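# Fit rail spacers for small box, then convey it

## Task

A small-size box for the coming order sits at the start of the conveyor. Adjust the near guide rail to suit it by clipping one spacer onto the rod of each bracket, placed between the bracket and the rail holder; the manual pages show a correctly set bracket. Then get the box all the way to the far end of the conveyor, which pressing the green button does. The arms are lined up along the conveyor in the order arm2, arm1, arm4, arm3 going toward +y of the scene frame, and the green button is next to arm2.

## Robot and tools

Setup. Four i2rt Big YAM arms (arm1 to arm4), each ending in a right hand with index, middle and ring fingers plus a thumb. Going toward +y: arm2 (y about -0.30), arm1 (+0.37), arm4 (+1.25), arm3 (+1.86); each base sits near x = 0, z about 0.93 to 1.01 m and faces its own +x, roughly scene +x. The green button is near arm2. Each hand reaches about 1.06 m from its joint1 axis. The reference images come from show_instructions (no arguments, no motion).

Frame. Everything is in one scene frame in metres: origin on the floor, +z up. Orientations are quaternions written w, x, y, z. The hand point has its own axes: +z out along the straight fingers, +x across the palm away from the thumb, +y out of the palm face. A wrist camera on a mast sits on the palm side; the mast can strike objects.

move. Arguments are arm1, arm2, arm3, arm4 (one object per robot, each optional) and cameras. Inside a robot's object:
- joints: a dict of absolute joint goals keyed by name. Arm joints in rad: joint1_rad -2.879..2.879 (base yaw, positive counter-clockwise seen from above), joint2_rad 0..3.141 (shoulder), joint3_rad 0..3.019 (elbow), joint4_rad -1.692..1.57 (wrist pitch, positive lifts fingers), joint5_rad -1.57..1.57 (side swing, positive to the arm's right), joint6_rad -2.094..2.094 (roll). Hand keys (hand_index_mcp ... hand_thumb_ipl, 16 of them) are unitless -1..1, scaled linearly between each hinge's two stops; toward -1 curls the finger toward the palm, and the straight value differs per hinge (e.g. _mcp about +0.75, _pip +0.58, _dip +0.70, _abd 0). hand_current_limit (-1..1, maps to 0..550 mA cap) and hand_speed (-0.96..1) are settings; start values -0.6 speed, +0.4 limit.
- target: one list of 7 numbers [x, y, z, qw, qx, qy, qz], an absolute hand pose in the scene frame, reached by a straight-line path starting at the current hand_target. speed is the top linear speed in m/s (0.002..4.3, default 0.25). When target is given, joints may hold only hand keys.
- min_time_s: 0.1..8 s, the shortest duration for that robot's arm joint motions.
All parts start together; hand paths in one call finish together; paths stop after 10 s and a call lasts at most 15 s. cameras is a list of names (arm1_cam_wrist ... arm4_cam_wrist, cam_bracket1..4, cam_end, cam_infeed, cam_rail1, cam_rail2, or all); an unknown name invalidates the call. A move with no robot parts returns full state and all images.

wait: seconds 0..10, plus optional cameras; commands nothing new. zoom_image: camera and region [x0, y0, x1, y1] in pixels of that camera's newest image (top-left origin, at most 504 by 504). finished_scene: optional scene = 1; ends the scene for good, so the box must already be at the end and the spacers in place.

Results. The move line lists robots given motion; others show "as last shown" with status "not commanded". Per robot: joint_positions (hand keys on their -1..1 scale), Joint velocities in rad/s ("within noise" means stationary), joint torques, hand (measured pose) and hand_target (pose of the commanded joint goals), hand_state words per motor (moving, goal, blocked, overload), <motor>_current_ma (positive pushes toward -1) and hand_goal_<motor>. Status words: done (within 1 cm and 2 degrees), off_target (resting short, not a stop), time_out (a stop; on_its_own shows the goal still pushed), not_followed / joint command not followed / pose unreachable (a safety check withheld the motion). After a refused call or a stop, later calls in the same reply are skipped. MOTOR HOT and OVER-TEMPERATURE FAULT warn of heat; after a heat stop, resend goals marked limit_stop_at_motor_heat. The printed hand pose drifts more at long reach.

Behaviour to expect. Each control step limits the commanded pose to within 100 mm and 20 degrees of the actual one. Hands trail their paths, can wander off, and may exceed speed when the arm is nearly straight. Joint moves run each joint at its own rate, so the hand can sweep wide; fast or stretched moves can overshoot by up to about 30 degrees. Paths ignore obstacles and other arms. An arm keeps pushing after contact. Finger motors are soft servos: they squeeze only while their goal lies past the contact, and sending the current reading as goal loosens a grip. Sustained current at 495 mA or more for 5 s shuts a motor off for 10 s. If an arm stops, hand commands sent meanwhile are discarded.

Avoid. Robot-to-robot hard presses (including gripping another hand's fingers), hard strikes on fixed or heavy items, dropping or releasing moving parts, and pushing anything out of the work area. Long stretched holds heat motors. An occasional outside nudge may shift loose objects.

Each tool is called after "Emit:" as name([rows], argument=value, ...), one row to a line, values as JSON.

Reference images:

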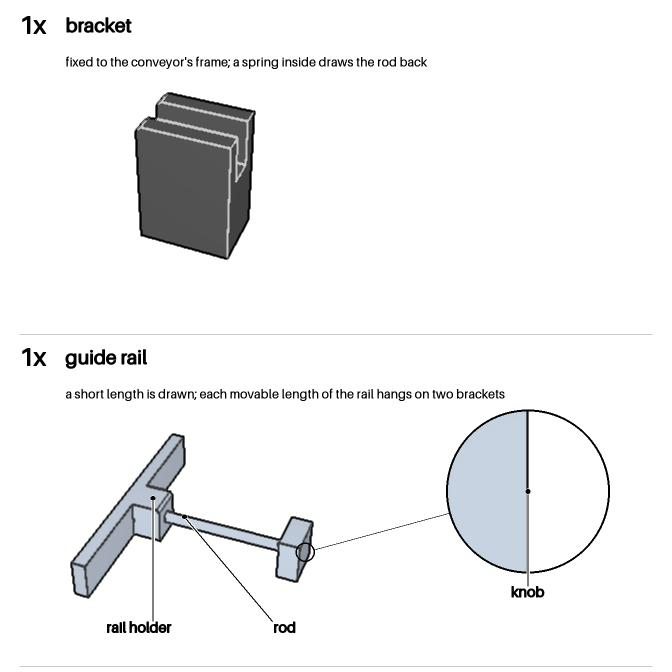

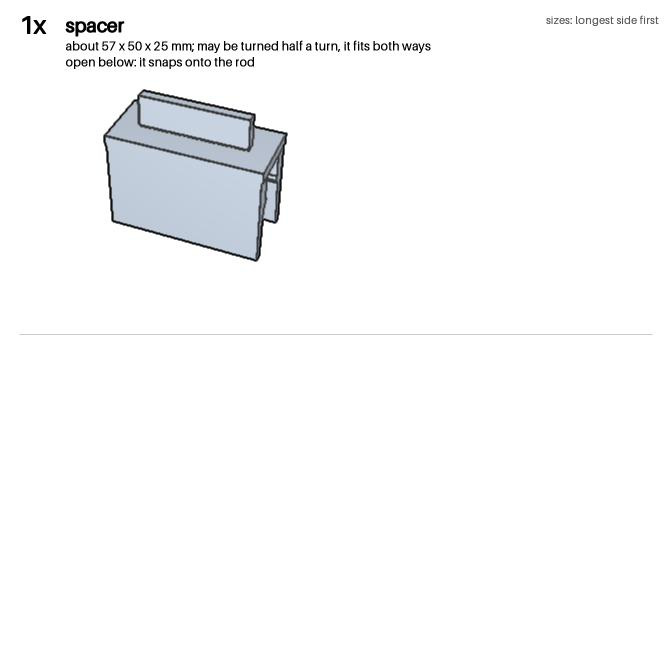

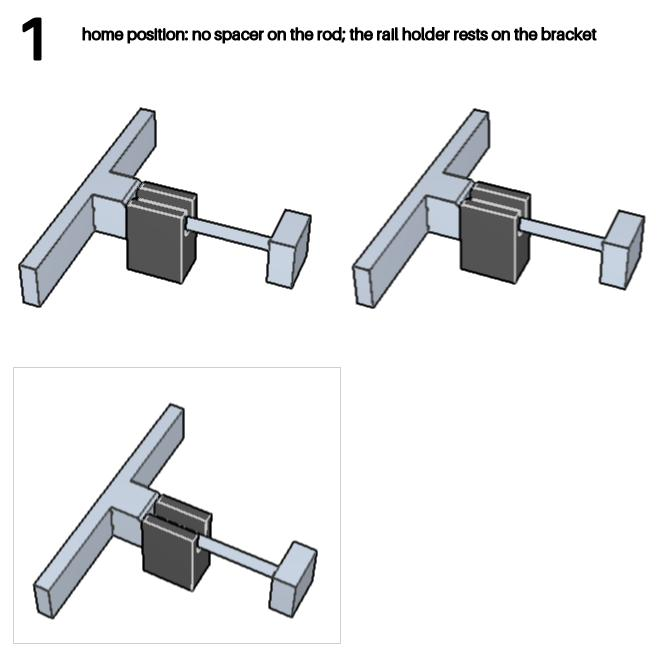

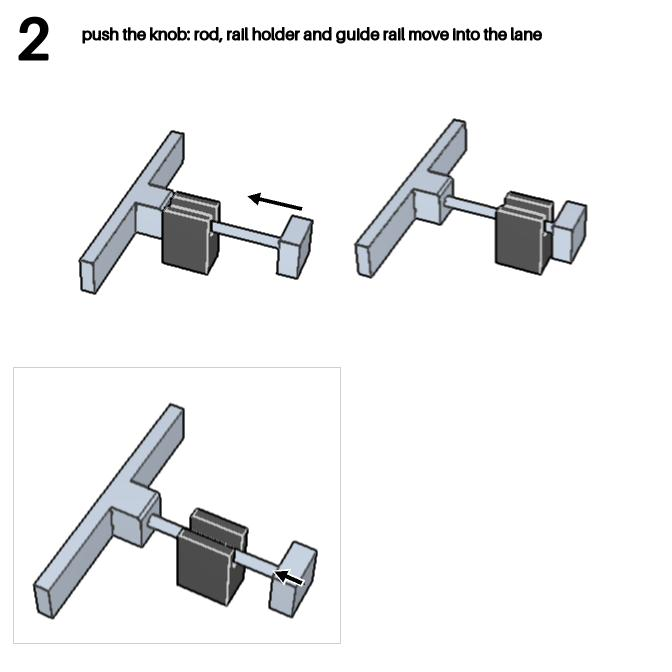

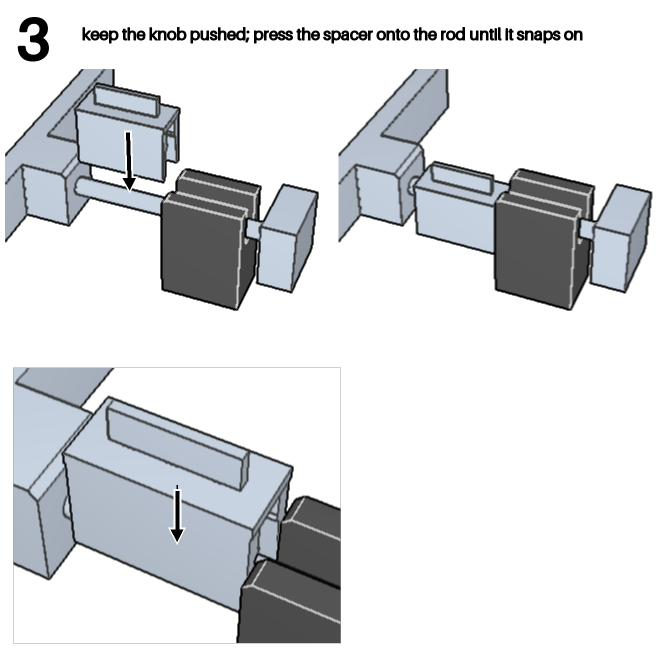

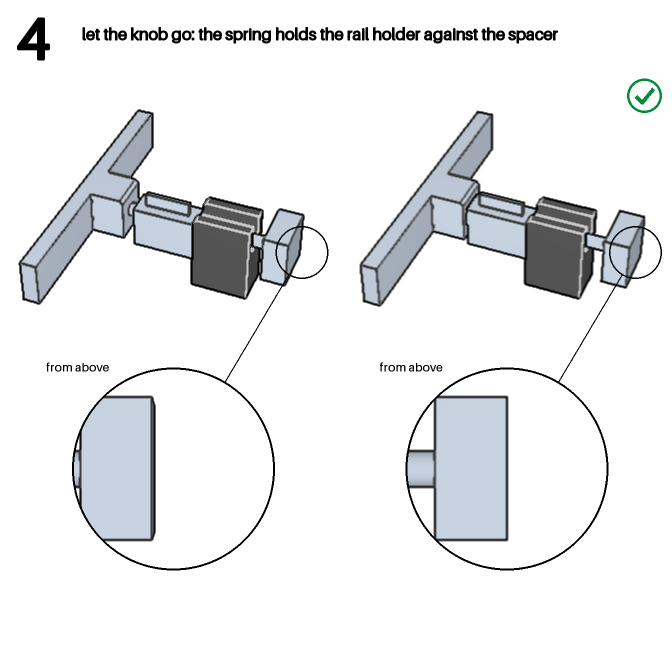

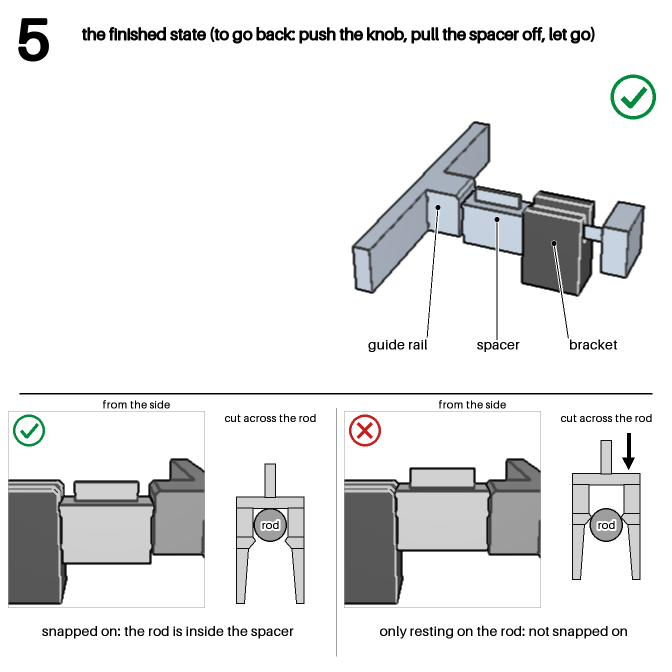

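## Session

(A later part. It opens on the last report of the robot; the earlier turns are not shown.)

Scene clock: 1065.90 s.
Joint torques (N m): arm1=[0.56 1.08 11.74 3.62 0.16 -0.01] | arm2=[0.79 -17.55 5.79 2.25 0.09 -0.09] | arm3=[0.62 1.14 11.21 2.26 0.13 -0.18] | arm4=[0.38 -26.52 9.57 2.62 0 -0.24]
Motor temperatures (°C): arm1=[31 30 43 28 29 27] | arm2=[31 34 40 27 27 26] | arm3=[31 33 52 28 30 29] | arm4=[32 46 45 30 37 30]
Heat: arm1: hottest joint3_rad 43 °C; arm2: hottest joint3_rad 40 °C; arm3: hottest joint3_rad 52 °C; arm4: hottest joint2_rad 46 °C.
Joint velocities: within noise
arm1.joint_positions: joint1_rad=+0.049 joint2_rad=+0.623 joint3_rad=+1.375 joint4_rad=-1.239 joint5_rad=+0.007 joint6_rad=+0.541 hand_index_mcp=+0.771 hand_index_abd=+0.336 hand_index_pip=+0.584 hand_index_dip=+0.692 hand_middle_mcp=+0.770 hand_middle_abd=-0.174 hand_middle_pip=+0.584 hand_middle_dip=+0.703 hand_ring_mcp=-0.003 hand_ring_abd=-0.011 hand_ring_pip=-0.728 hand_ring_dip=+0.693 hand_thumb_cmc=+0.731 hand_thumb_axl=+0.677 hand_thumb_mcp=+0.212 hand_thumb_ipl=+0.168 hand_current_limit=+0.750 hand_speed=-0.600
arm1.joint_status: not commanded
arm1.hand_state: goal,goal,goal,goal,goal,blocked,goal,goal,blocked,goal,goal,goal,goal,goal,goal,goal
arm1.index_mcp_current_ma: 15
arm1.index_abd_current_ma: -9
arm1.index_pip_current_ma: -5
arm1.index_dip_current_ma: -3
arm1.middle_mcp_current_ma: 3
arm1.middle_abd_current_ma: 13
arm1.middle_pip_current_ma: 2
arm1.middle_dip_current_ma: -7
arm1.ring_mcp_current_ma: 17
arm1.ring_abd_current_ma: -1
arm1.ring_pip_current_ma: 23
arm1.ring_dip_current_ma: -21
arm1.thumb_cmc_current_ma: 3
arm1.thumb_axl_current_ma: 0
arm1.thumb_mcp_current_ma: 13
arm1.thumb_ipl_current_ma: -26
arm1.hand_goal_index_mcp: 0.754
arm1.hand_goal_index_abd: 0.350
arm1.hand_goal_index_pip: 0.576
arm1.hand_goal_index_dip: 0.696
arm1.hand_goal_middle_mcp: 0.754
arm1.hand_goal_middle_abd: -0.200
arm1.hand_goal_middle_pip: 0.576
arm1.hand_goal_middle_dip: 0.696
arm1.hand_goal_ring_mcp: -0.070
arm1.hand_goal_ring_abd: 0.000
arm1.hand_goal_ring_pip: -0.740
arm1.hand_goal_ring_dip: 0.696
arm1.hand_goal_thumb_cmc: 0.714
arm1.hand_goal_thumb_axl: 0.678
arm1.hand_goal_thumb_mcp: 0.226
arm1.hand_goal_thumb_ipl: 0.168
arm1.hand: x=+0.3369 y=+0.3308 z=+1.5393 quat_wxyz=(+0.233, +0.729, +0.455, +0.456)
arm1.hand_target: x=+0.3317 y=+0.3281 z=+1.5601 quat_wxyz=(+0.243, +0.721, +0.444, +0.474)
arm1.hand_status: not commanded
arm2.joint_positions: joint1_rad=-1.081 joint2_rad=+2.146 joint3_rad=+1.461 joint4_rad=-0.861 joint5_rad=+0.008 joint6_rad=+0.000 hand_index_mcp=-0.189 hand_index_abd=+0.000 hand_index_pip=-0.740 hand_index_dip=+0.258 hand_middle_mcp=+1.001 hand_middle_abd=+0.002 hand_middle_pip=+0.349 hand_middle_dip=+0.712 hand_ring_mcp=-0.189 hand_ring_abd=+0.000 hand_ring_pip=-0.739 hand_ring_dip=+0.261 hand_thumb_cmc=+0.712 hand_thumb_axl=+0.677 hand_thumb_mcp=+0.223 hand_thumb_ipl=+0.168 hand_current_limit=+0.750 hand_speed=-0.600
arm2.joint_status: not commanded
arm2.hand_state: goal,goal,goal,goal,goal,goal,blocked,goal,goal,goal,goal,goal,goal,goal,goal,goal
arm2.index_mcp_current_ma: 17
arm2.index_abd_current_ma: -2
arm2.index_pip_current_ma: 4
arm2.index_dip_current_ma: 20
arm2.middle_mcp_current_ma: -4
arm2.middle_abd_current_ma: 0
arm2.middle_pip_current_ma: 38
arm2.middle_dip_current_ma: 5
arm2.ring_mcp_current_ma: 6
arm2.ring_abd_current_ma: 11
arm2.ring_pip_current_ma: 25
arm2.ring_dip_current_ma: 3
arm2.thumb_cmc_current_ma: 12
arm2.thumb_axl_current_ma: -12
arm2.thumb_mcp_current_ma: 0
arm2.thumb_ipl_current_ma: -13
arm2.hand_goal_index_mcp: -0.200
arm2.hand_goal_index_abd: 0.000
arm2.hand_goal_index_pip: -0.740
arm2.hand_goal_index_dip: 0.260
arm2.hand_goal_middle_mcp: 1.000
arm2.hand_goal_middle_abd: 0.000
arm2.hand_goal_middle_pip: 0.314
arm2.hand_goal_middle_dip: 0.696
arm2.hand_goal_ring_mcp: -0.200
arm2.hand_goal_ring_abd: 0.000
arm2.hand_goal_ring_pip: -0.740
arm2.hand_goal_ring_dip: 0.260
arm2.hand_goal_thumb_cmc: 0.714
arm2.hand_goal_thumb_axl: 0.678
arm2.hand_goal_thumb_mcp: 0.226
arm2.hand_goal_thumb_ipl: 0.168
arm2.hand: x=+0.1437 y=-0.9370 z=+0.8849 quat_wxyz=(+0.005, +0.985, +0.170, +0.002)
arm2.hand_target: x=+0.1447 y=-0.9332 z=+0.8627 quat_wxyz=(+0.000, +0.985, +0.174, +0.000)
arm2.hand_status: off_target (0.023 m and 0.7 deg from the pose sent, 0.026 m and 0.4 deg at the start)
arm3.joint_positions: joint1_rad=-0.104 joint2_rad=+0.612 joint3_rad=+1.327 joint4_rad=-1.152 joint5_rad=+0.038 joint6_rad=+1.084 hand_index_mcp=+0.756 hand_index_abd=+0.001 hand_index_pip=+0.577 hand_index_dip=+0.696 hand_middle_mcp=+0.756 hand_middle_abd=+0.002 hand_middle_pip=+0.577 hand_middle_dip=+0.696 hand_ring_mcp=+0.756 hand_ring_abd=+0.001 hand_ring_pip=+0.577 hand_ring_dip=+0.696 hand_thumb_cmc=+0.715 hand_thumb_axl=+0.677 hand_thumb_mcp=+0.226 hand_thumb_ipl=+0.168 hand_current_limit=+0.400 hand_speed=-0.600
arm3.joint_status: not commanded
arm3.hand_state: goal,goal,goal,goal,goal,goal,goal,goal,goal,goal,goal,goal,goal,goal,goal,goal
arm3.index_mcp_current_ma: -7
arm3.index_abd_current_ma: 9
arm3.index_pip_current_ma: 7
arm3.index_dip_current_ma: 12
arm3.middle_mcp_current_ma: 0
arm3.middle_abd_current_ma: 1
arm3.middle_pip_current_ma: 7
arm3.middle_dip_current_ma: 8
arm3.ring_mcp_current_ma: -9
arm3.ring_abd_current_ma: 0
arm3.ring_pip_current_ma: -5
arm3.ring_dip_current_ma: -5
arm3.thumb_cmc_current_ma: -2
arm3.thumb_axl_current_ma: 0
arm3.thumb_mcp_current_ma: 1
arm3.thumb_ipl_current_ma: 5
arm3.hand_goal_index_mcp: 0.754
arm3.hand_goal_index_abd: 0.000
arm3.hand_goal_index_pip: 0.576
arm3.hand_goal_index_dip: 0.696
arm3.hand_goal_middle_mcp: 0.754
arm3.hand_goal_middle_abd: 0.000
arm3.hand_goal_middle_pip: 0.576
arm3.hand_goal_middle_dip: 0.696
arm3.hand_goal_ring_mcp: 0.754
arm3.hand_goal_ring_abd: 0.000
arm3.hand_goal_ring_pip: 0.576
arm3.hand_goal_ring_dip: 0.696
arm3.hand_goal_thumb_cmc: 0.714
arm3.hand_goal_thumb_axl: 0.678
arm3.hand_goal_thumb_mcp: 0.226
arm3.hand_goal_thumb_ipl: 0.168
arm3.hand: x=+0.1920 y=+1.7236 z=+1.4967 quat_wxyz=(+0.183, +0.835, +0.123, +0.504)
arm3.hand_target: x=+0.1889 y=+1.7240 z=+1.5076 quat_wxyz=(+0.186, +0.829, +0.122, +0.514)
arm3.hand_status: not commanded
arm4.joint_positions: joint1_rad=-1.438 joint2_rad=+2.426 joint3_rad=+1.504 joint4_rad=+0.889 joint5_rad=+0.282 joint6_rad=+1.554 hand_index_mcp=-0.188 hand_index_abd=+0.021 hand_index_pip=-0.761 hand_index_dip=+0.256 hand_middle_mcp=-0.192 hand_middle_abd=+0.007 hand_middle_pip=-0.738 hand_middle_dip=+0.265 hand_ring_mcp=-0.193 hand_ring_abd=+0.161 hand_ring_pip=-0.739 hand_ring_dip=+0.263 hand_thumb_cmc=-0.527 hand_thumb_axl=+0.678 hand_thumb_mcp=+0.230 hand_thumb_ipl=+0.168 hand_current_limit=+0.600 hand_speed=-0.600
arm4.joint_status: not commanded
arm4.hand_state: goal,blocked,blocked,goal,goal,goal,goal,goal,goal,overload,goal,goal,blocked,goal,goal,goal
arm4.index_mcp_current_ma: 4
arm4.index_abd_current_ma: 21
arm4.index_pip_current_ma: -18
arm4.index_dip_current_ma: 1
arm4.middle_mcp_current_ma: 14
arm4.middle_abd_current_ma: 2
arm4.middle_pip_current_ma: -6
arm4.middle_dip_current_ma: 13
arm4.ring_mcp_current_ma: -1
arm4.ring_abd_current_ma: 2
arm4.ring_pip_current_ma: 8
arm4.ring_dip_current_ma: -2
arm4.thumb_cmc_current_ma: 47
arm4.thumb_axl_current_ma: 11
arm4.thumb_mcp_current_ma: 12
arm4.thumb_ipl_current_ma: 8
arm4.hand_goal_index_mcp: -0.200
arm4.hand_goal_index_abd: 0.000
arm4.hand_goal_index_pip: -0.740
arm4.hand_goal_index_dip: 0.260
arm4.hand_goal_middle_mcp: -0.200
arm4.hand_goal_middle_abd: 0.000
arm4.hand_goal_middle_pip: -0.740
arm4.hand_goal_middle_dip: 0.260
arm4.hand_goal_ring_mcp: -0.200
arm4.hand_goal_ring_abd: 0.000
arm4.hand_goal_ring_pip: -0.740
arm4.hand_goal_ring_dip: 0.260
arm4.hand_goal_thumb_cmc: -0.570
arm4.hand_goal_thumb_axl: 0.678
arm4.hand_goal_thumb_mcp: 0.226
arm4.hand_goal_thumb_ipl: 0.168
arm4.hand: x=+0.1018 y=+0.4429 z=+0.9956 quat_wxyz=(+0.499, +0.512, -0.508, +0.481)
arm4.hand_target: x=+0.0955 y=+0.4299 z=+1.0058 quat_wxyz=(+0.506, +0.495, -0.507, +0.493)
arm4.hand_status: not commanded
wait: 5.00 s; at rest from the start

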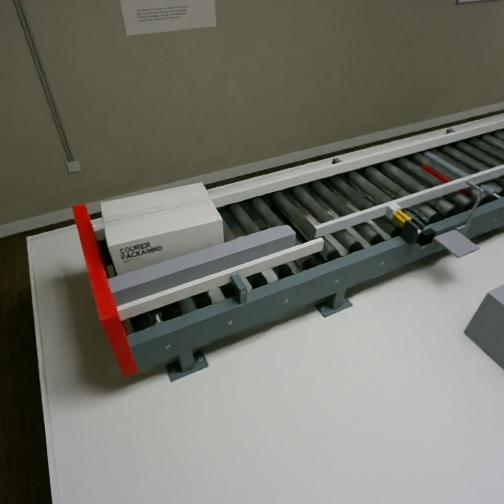

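The box is at the end stop. Now I'll lift arm2 off the button and check everything.

Emit:
move(arm2={"target":[0.145,-0.937,0.96,0,0.9848,0.1736,0],"speed":0.08}, cameras=["cam_end","cam_infeed","cam_bracket1","cam_bracket2","cam_bracket3","cam_bracket4"])

Emit:
zoom_image(camera="cam_end", region=[50, 150, 350, 400])

Scene clock: 1070.37 s.
Joint torques (N m): arm1=[0.44 1.08 11.73 3.59 0.15 -0.01] | arm2=[0.62 -22.53 9.73 0.29 0.11 -0.05] | arm3=[0.5 1.14 11.21 2.26 0.13 -0.18] | arm4=[-0.09 -26.11 9.55 2.52 -0.01 -0.23]
Motor temperatures (°C): arm1=[31 30 43 28 29 27] | arm2=[31 34 40 27 27 26] | arm3=[31 33 52 28 30 29] | arm4=[32 46 45 30 37 30]
Heat: arm1: hottest joint3_rad 43 °C; arm2: hottest joint3_rad 40 °C; arm3: hottest joint3_rad 52 °C; arm4: hottest joint2_rad 46 °C.
move: arm2 off_target
Joint velocities: within noise
arm1, arm3, arm4: as last shown
arm1.index_mcp_current_ma: 11
arm1.index_abd_current_ma: -8
arm1.index_pip_current_ma: 12
arm1.index_dip_current_ma: -7
arm1.middle_mcp_current_ma: -12
arm1.middle_abd_current_ma: -5
arm1.middle_pip_current_ma: -19
arm1.middle_dip_current_ma: 10
arm1.ring_mcp_current_ma: 10
arm1.ring_abd_current_ma: 1
arm1.ring_pip_current_ma: 1
arm1.ring_dip_current_ma: -3
arm1.thumb_cmc_current_ma: 2
arm1.thumb_axl_current_ma: -6
arm1.thumb_mcp_current_ma: 2
arm1.thumb_ipl_current_ma: -11
arm2.joint_positions: joint1_rad=-1.081 joint2_rad=+2.056 joint3_rad=+1.466 joint4_rad=-1.019 joint5_rad=+0.008 joint6_rad=+0.000 hand_index_mcp=-0.189 hand_index_abd=+0.000 hand_index_pip=-0.740 hand_index_dip=+0.258 hand_middle_mcp=+0.991 hand_middle_abd=-0.001 hand_middle_pip=+0.309 hand_middle_dip=+0.694 hand_ring_mcp=-0.189 hand_ring_abd=+0.000 hand_ring_pip=-0.739 hand_ring_dip=+0.261 hand_thumb_cmc=+0.712 hand_thumb_axl=+0.677 hand_thumb_mcp=+0.223 hand_thumb_ipl=+0.168 hand_current_limit=+0.750 hand_speed=-0.600
arm2.joint_status: not commanded
arm2.hand_state: goal,goal,goal,goal,goal,goal,goal,goal,goal,goal,goal,goal,goal,goal,goal,goal
arm2.index_mcp_current_ma: 19
arm2.index_abd_current_ma: 1
arm2.index_pip_current_ma: 17
arm2.index_dip_current_ma: 6
arm2.middle_mcp_current_ma: -19
arm2.middle_abd_current_ma: -6
arm2.middle_pip_current_ma: -12
arm2.middle_dip_current_ma: -4
arm2.ring_mcp_current_ma: 2
arm2.ring_abd_current_ma: 25
arm2.ring_pip_current_ma: -3
arm2.ring_dip_current_ma: 3
arm2.thumb_cmc_current_ma: -6
arm2.thumb_axl_current_ma: 1
arm2.thumb_mcp_current_ma: 9
arm2.thumb_ipl_current_ma: 12
arm2.hand_goal_index_mcp: -0.200
arm2.hand_goal_index_abd: 0.000
arm2.hand_goal_index_pip: -0.740
arm2.hand_goal_index_dip: 0.260
arm2.hand_goal_middle_mcp: 1.000
arm2.hand_goal_middle_abd: 0.000
arm2.hand_goal_middle_pip: 0.314
arm2.hand_goal_middle_dip: 0.696
arm2.hand_goal_ring_mcp: -0.200
arm2.hand_goal_ring_abd: 0.000
arm2.hand_goal_ring_pip: -0.740
arm2.hand_goal_ring_dip: 0.260
arm2.hand_goal_thumb_cmc: 0.714
arm2.hand_goal_thumb_axl: 0.678
arm2.hand_goal_thumb_mcp: 0.226
arm2.hand_goal_thumb_ipl: 0.168
arm2.hand: x=+0.1368 y=-0.9192 z=+0.9323 quat_wxyz=(-0.025, +0.985, +0.170, -0.003)
arm2.hand_target: x=+0.1447 y=-0.9361 z=+0.9603 quat_wxyz=(+0.000, +0.985, +0.174, +0.000)
arm2.hand_status: off_target (0.034 m and 2.9 deg from the pose sent, 0.075 m and 0.7 deg at the start)
arm3.index_mcp_current_ma: -5
arm3.index_abd_current_ma: 3
arm3.index_pip_current_ma: -7
arm3.middle_mcp_current_ma: -3
arm3.middle_abd_current_ma: 10
arm3.middle_pip_current_ma: 3
arm3.middle_dip_current_ma: 11
arm3.ring_mcp_current_ma: -10
arm3.ring_abd_current_ma: 10
arm3.ring_pip_current_ma: 3
arm3.thumb_cmc_current_ma: -3
arm3.thumb_axl_current_ma: -3
arm3.thumb_mcp_current_ma: -7
arm3.thumb_ipl_current_ma: 9
arm4.index_mcp_current_ma: 8
arm4.index_abd_current_ma: 14
arm4.index_pip_current_ma: -22
arm4.index_dip_current_ma: 3
arm4.middle_mcp_current_ma: -2
arm4.middle_abd_current_ma: 6
arm4.middle_pip_current_ma: -13
arm4.middle_dip_current_ma: 14
arm4.ring_mcp_current_ma: 7
arm4.ring_abd_current_ma: 4
arm4.ring_pip_current_ma: 6
arm4.ring_dip_current_ma: -5
arm4.thumb_cmc_current_ma: 46
arm4.thumb_axl_current_ma: 7
arm4.thumb_mcp_current_ma: 2
pictures: cam_bracket1, cam_bracket2, cam_bracket3, cam_bracket4, cam_end, cam_infeed

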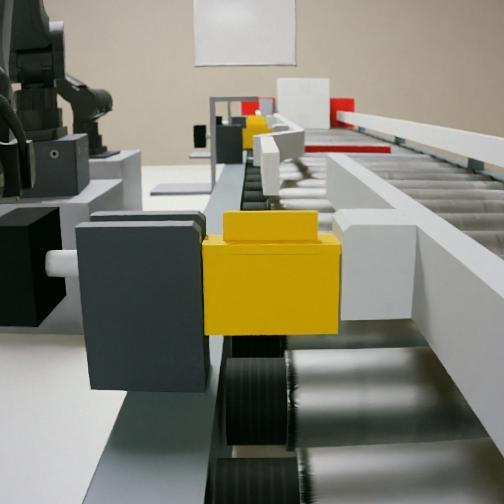

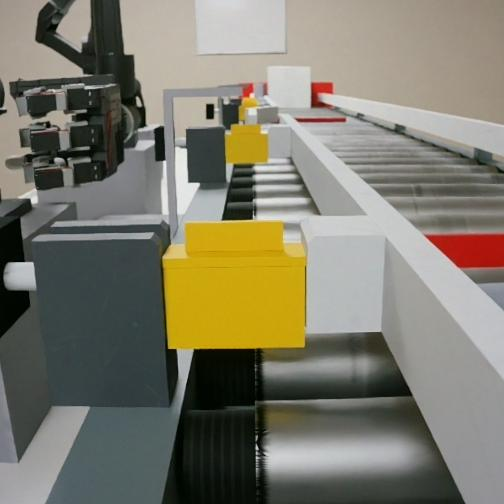

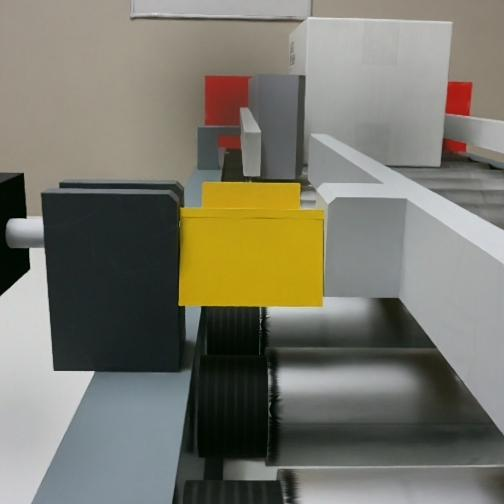

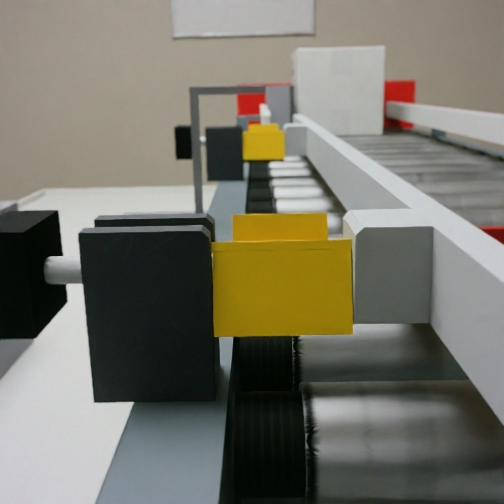

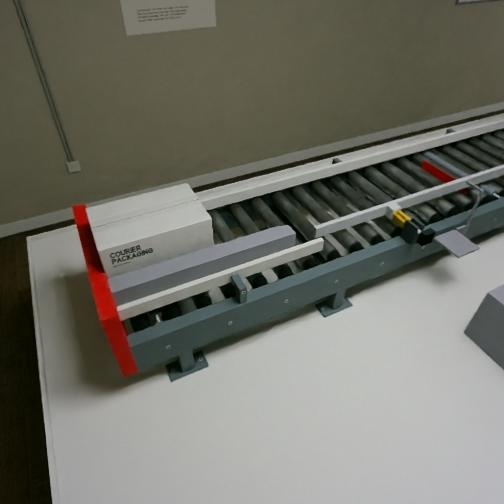

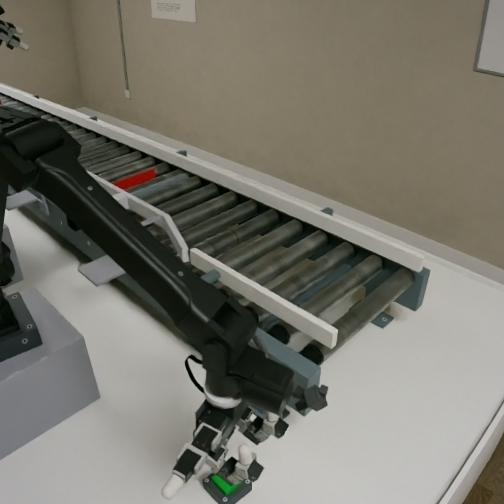

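Scaled by 1.680 from the camera's image (finer frame: 720x720).

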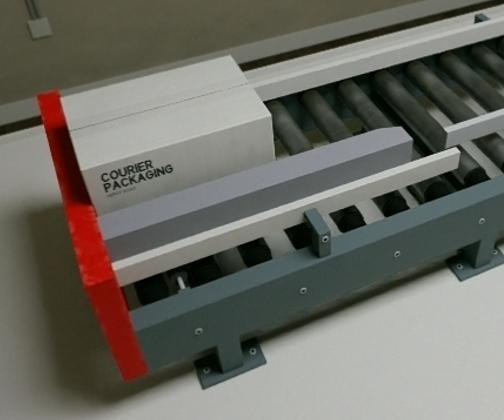

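Emit:
finished_scene()

The scene is finished: the task was done.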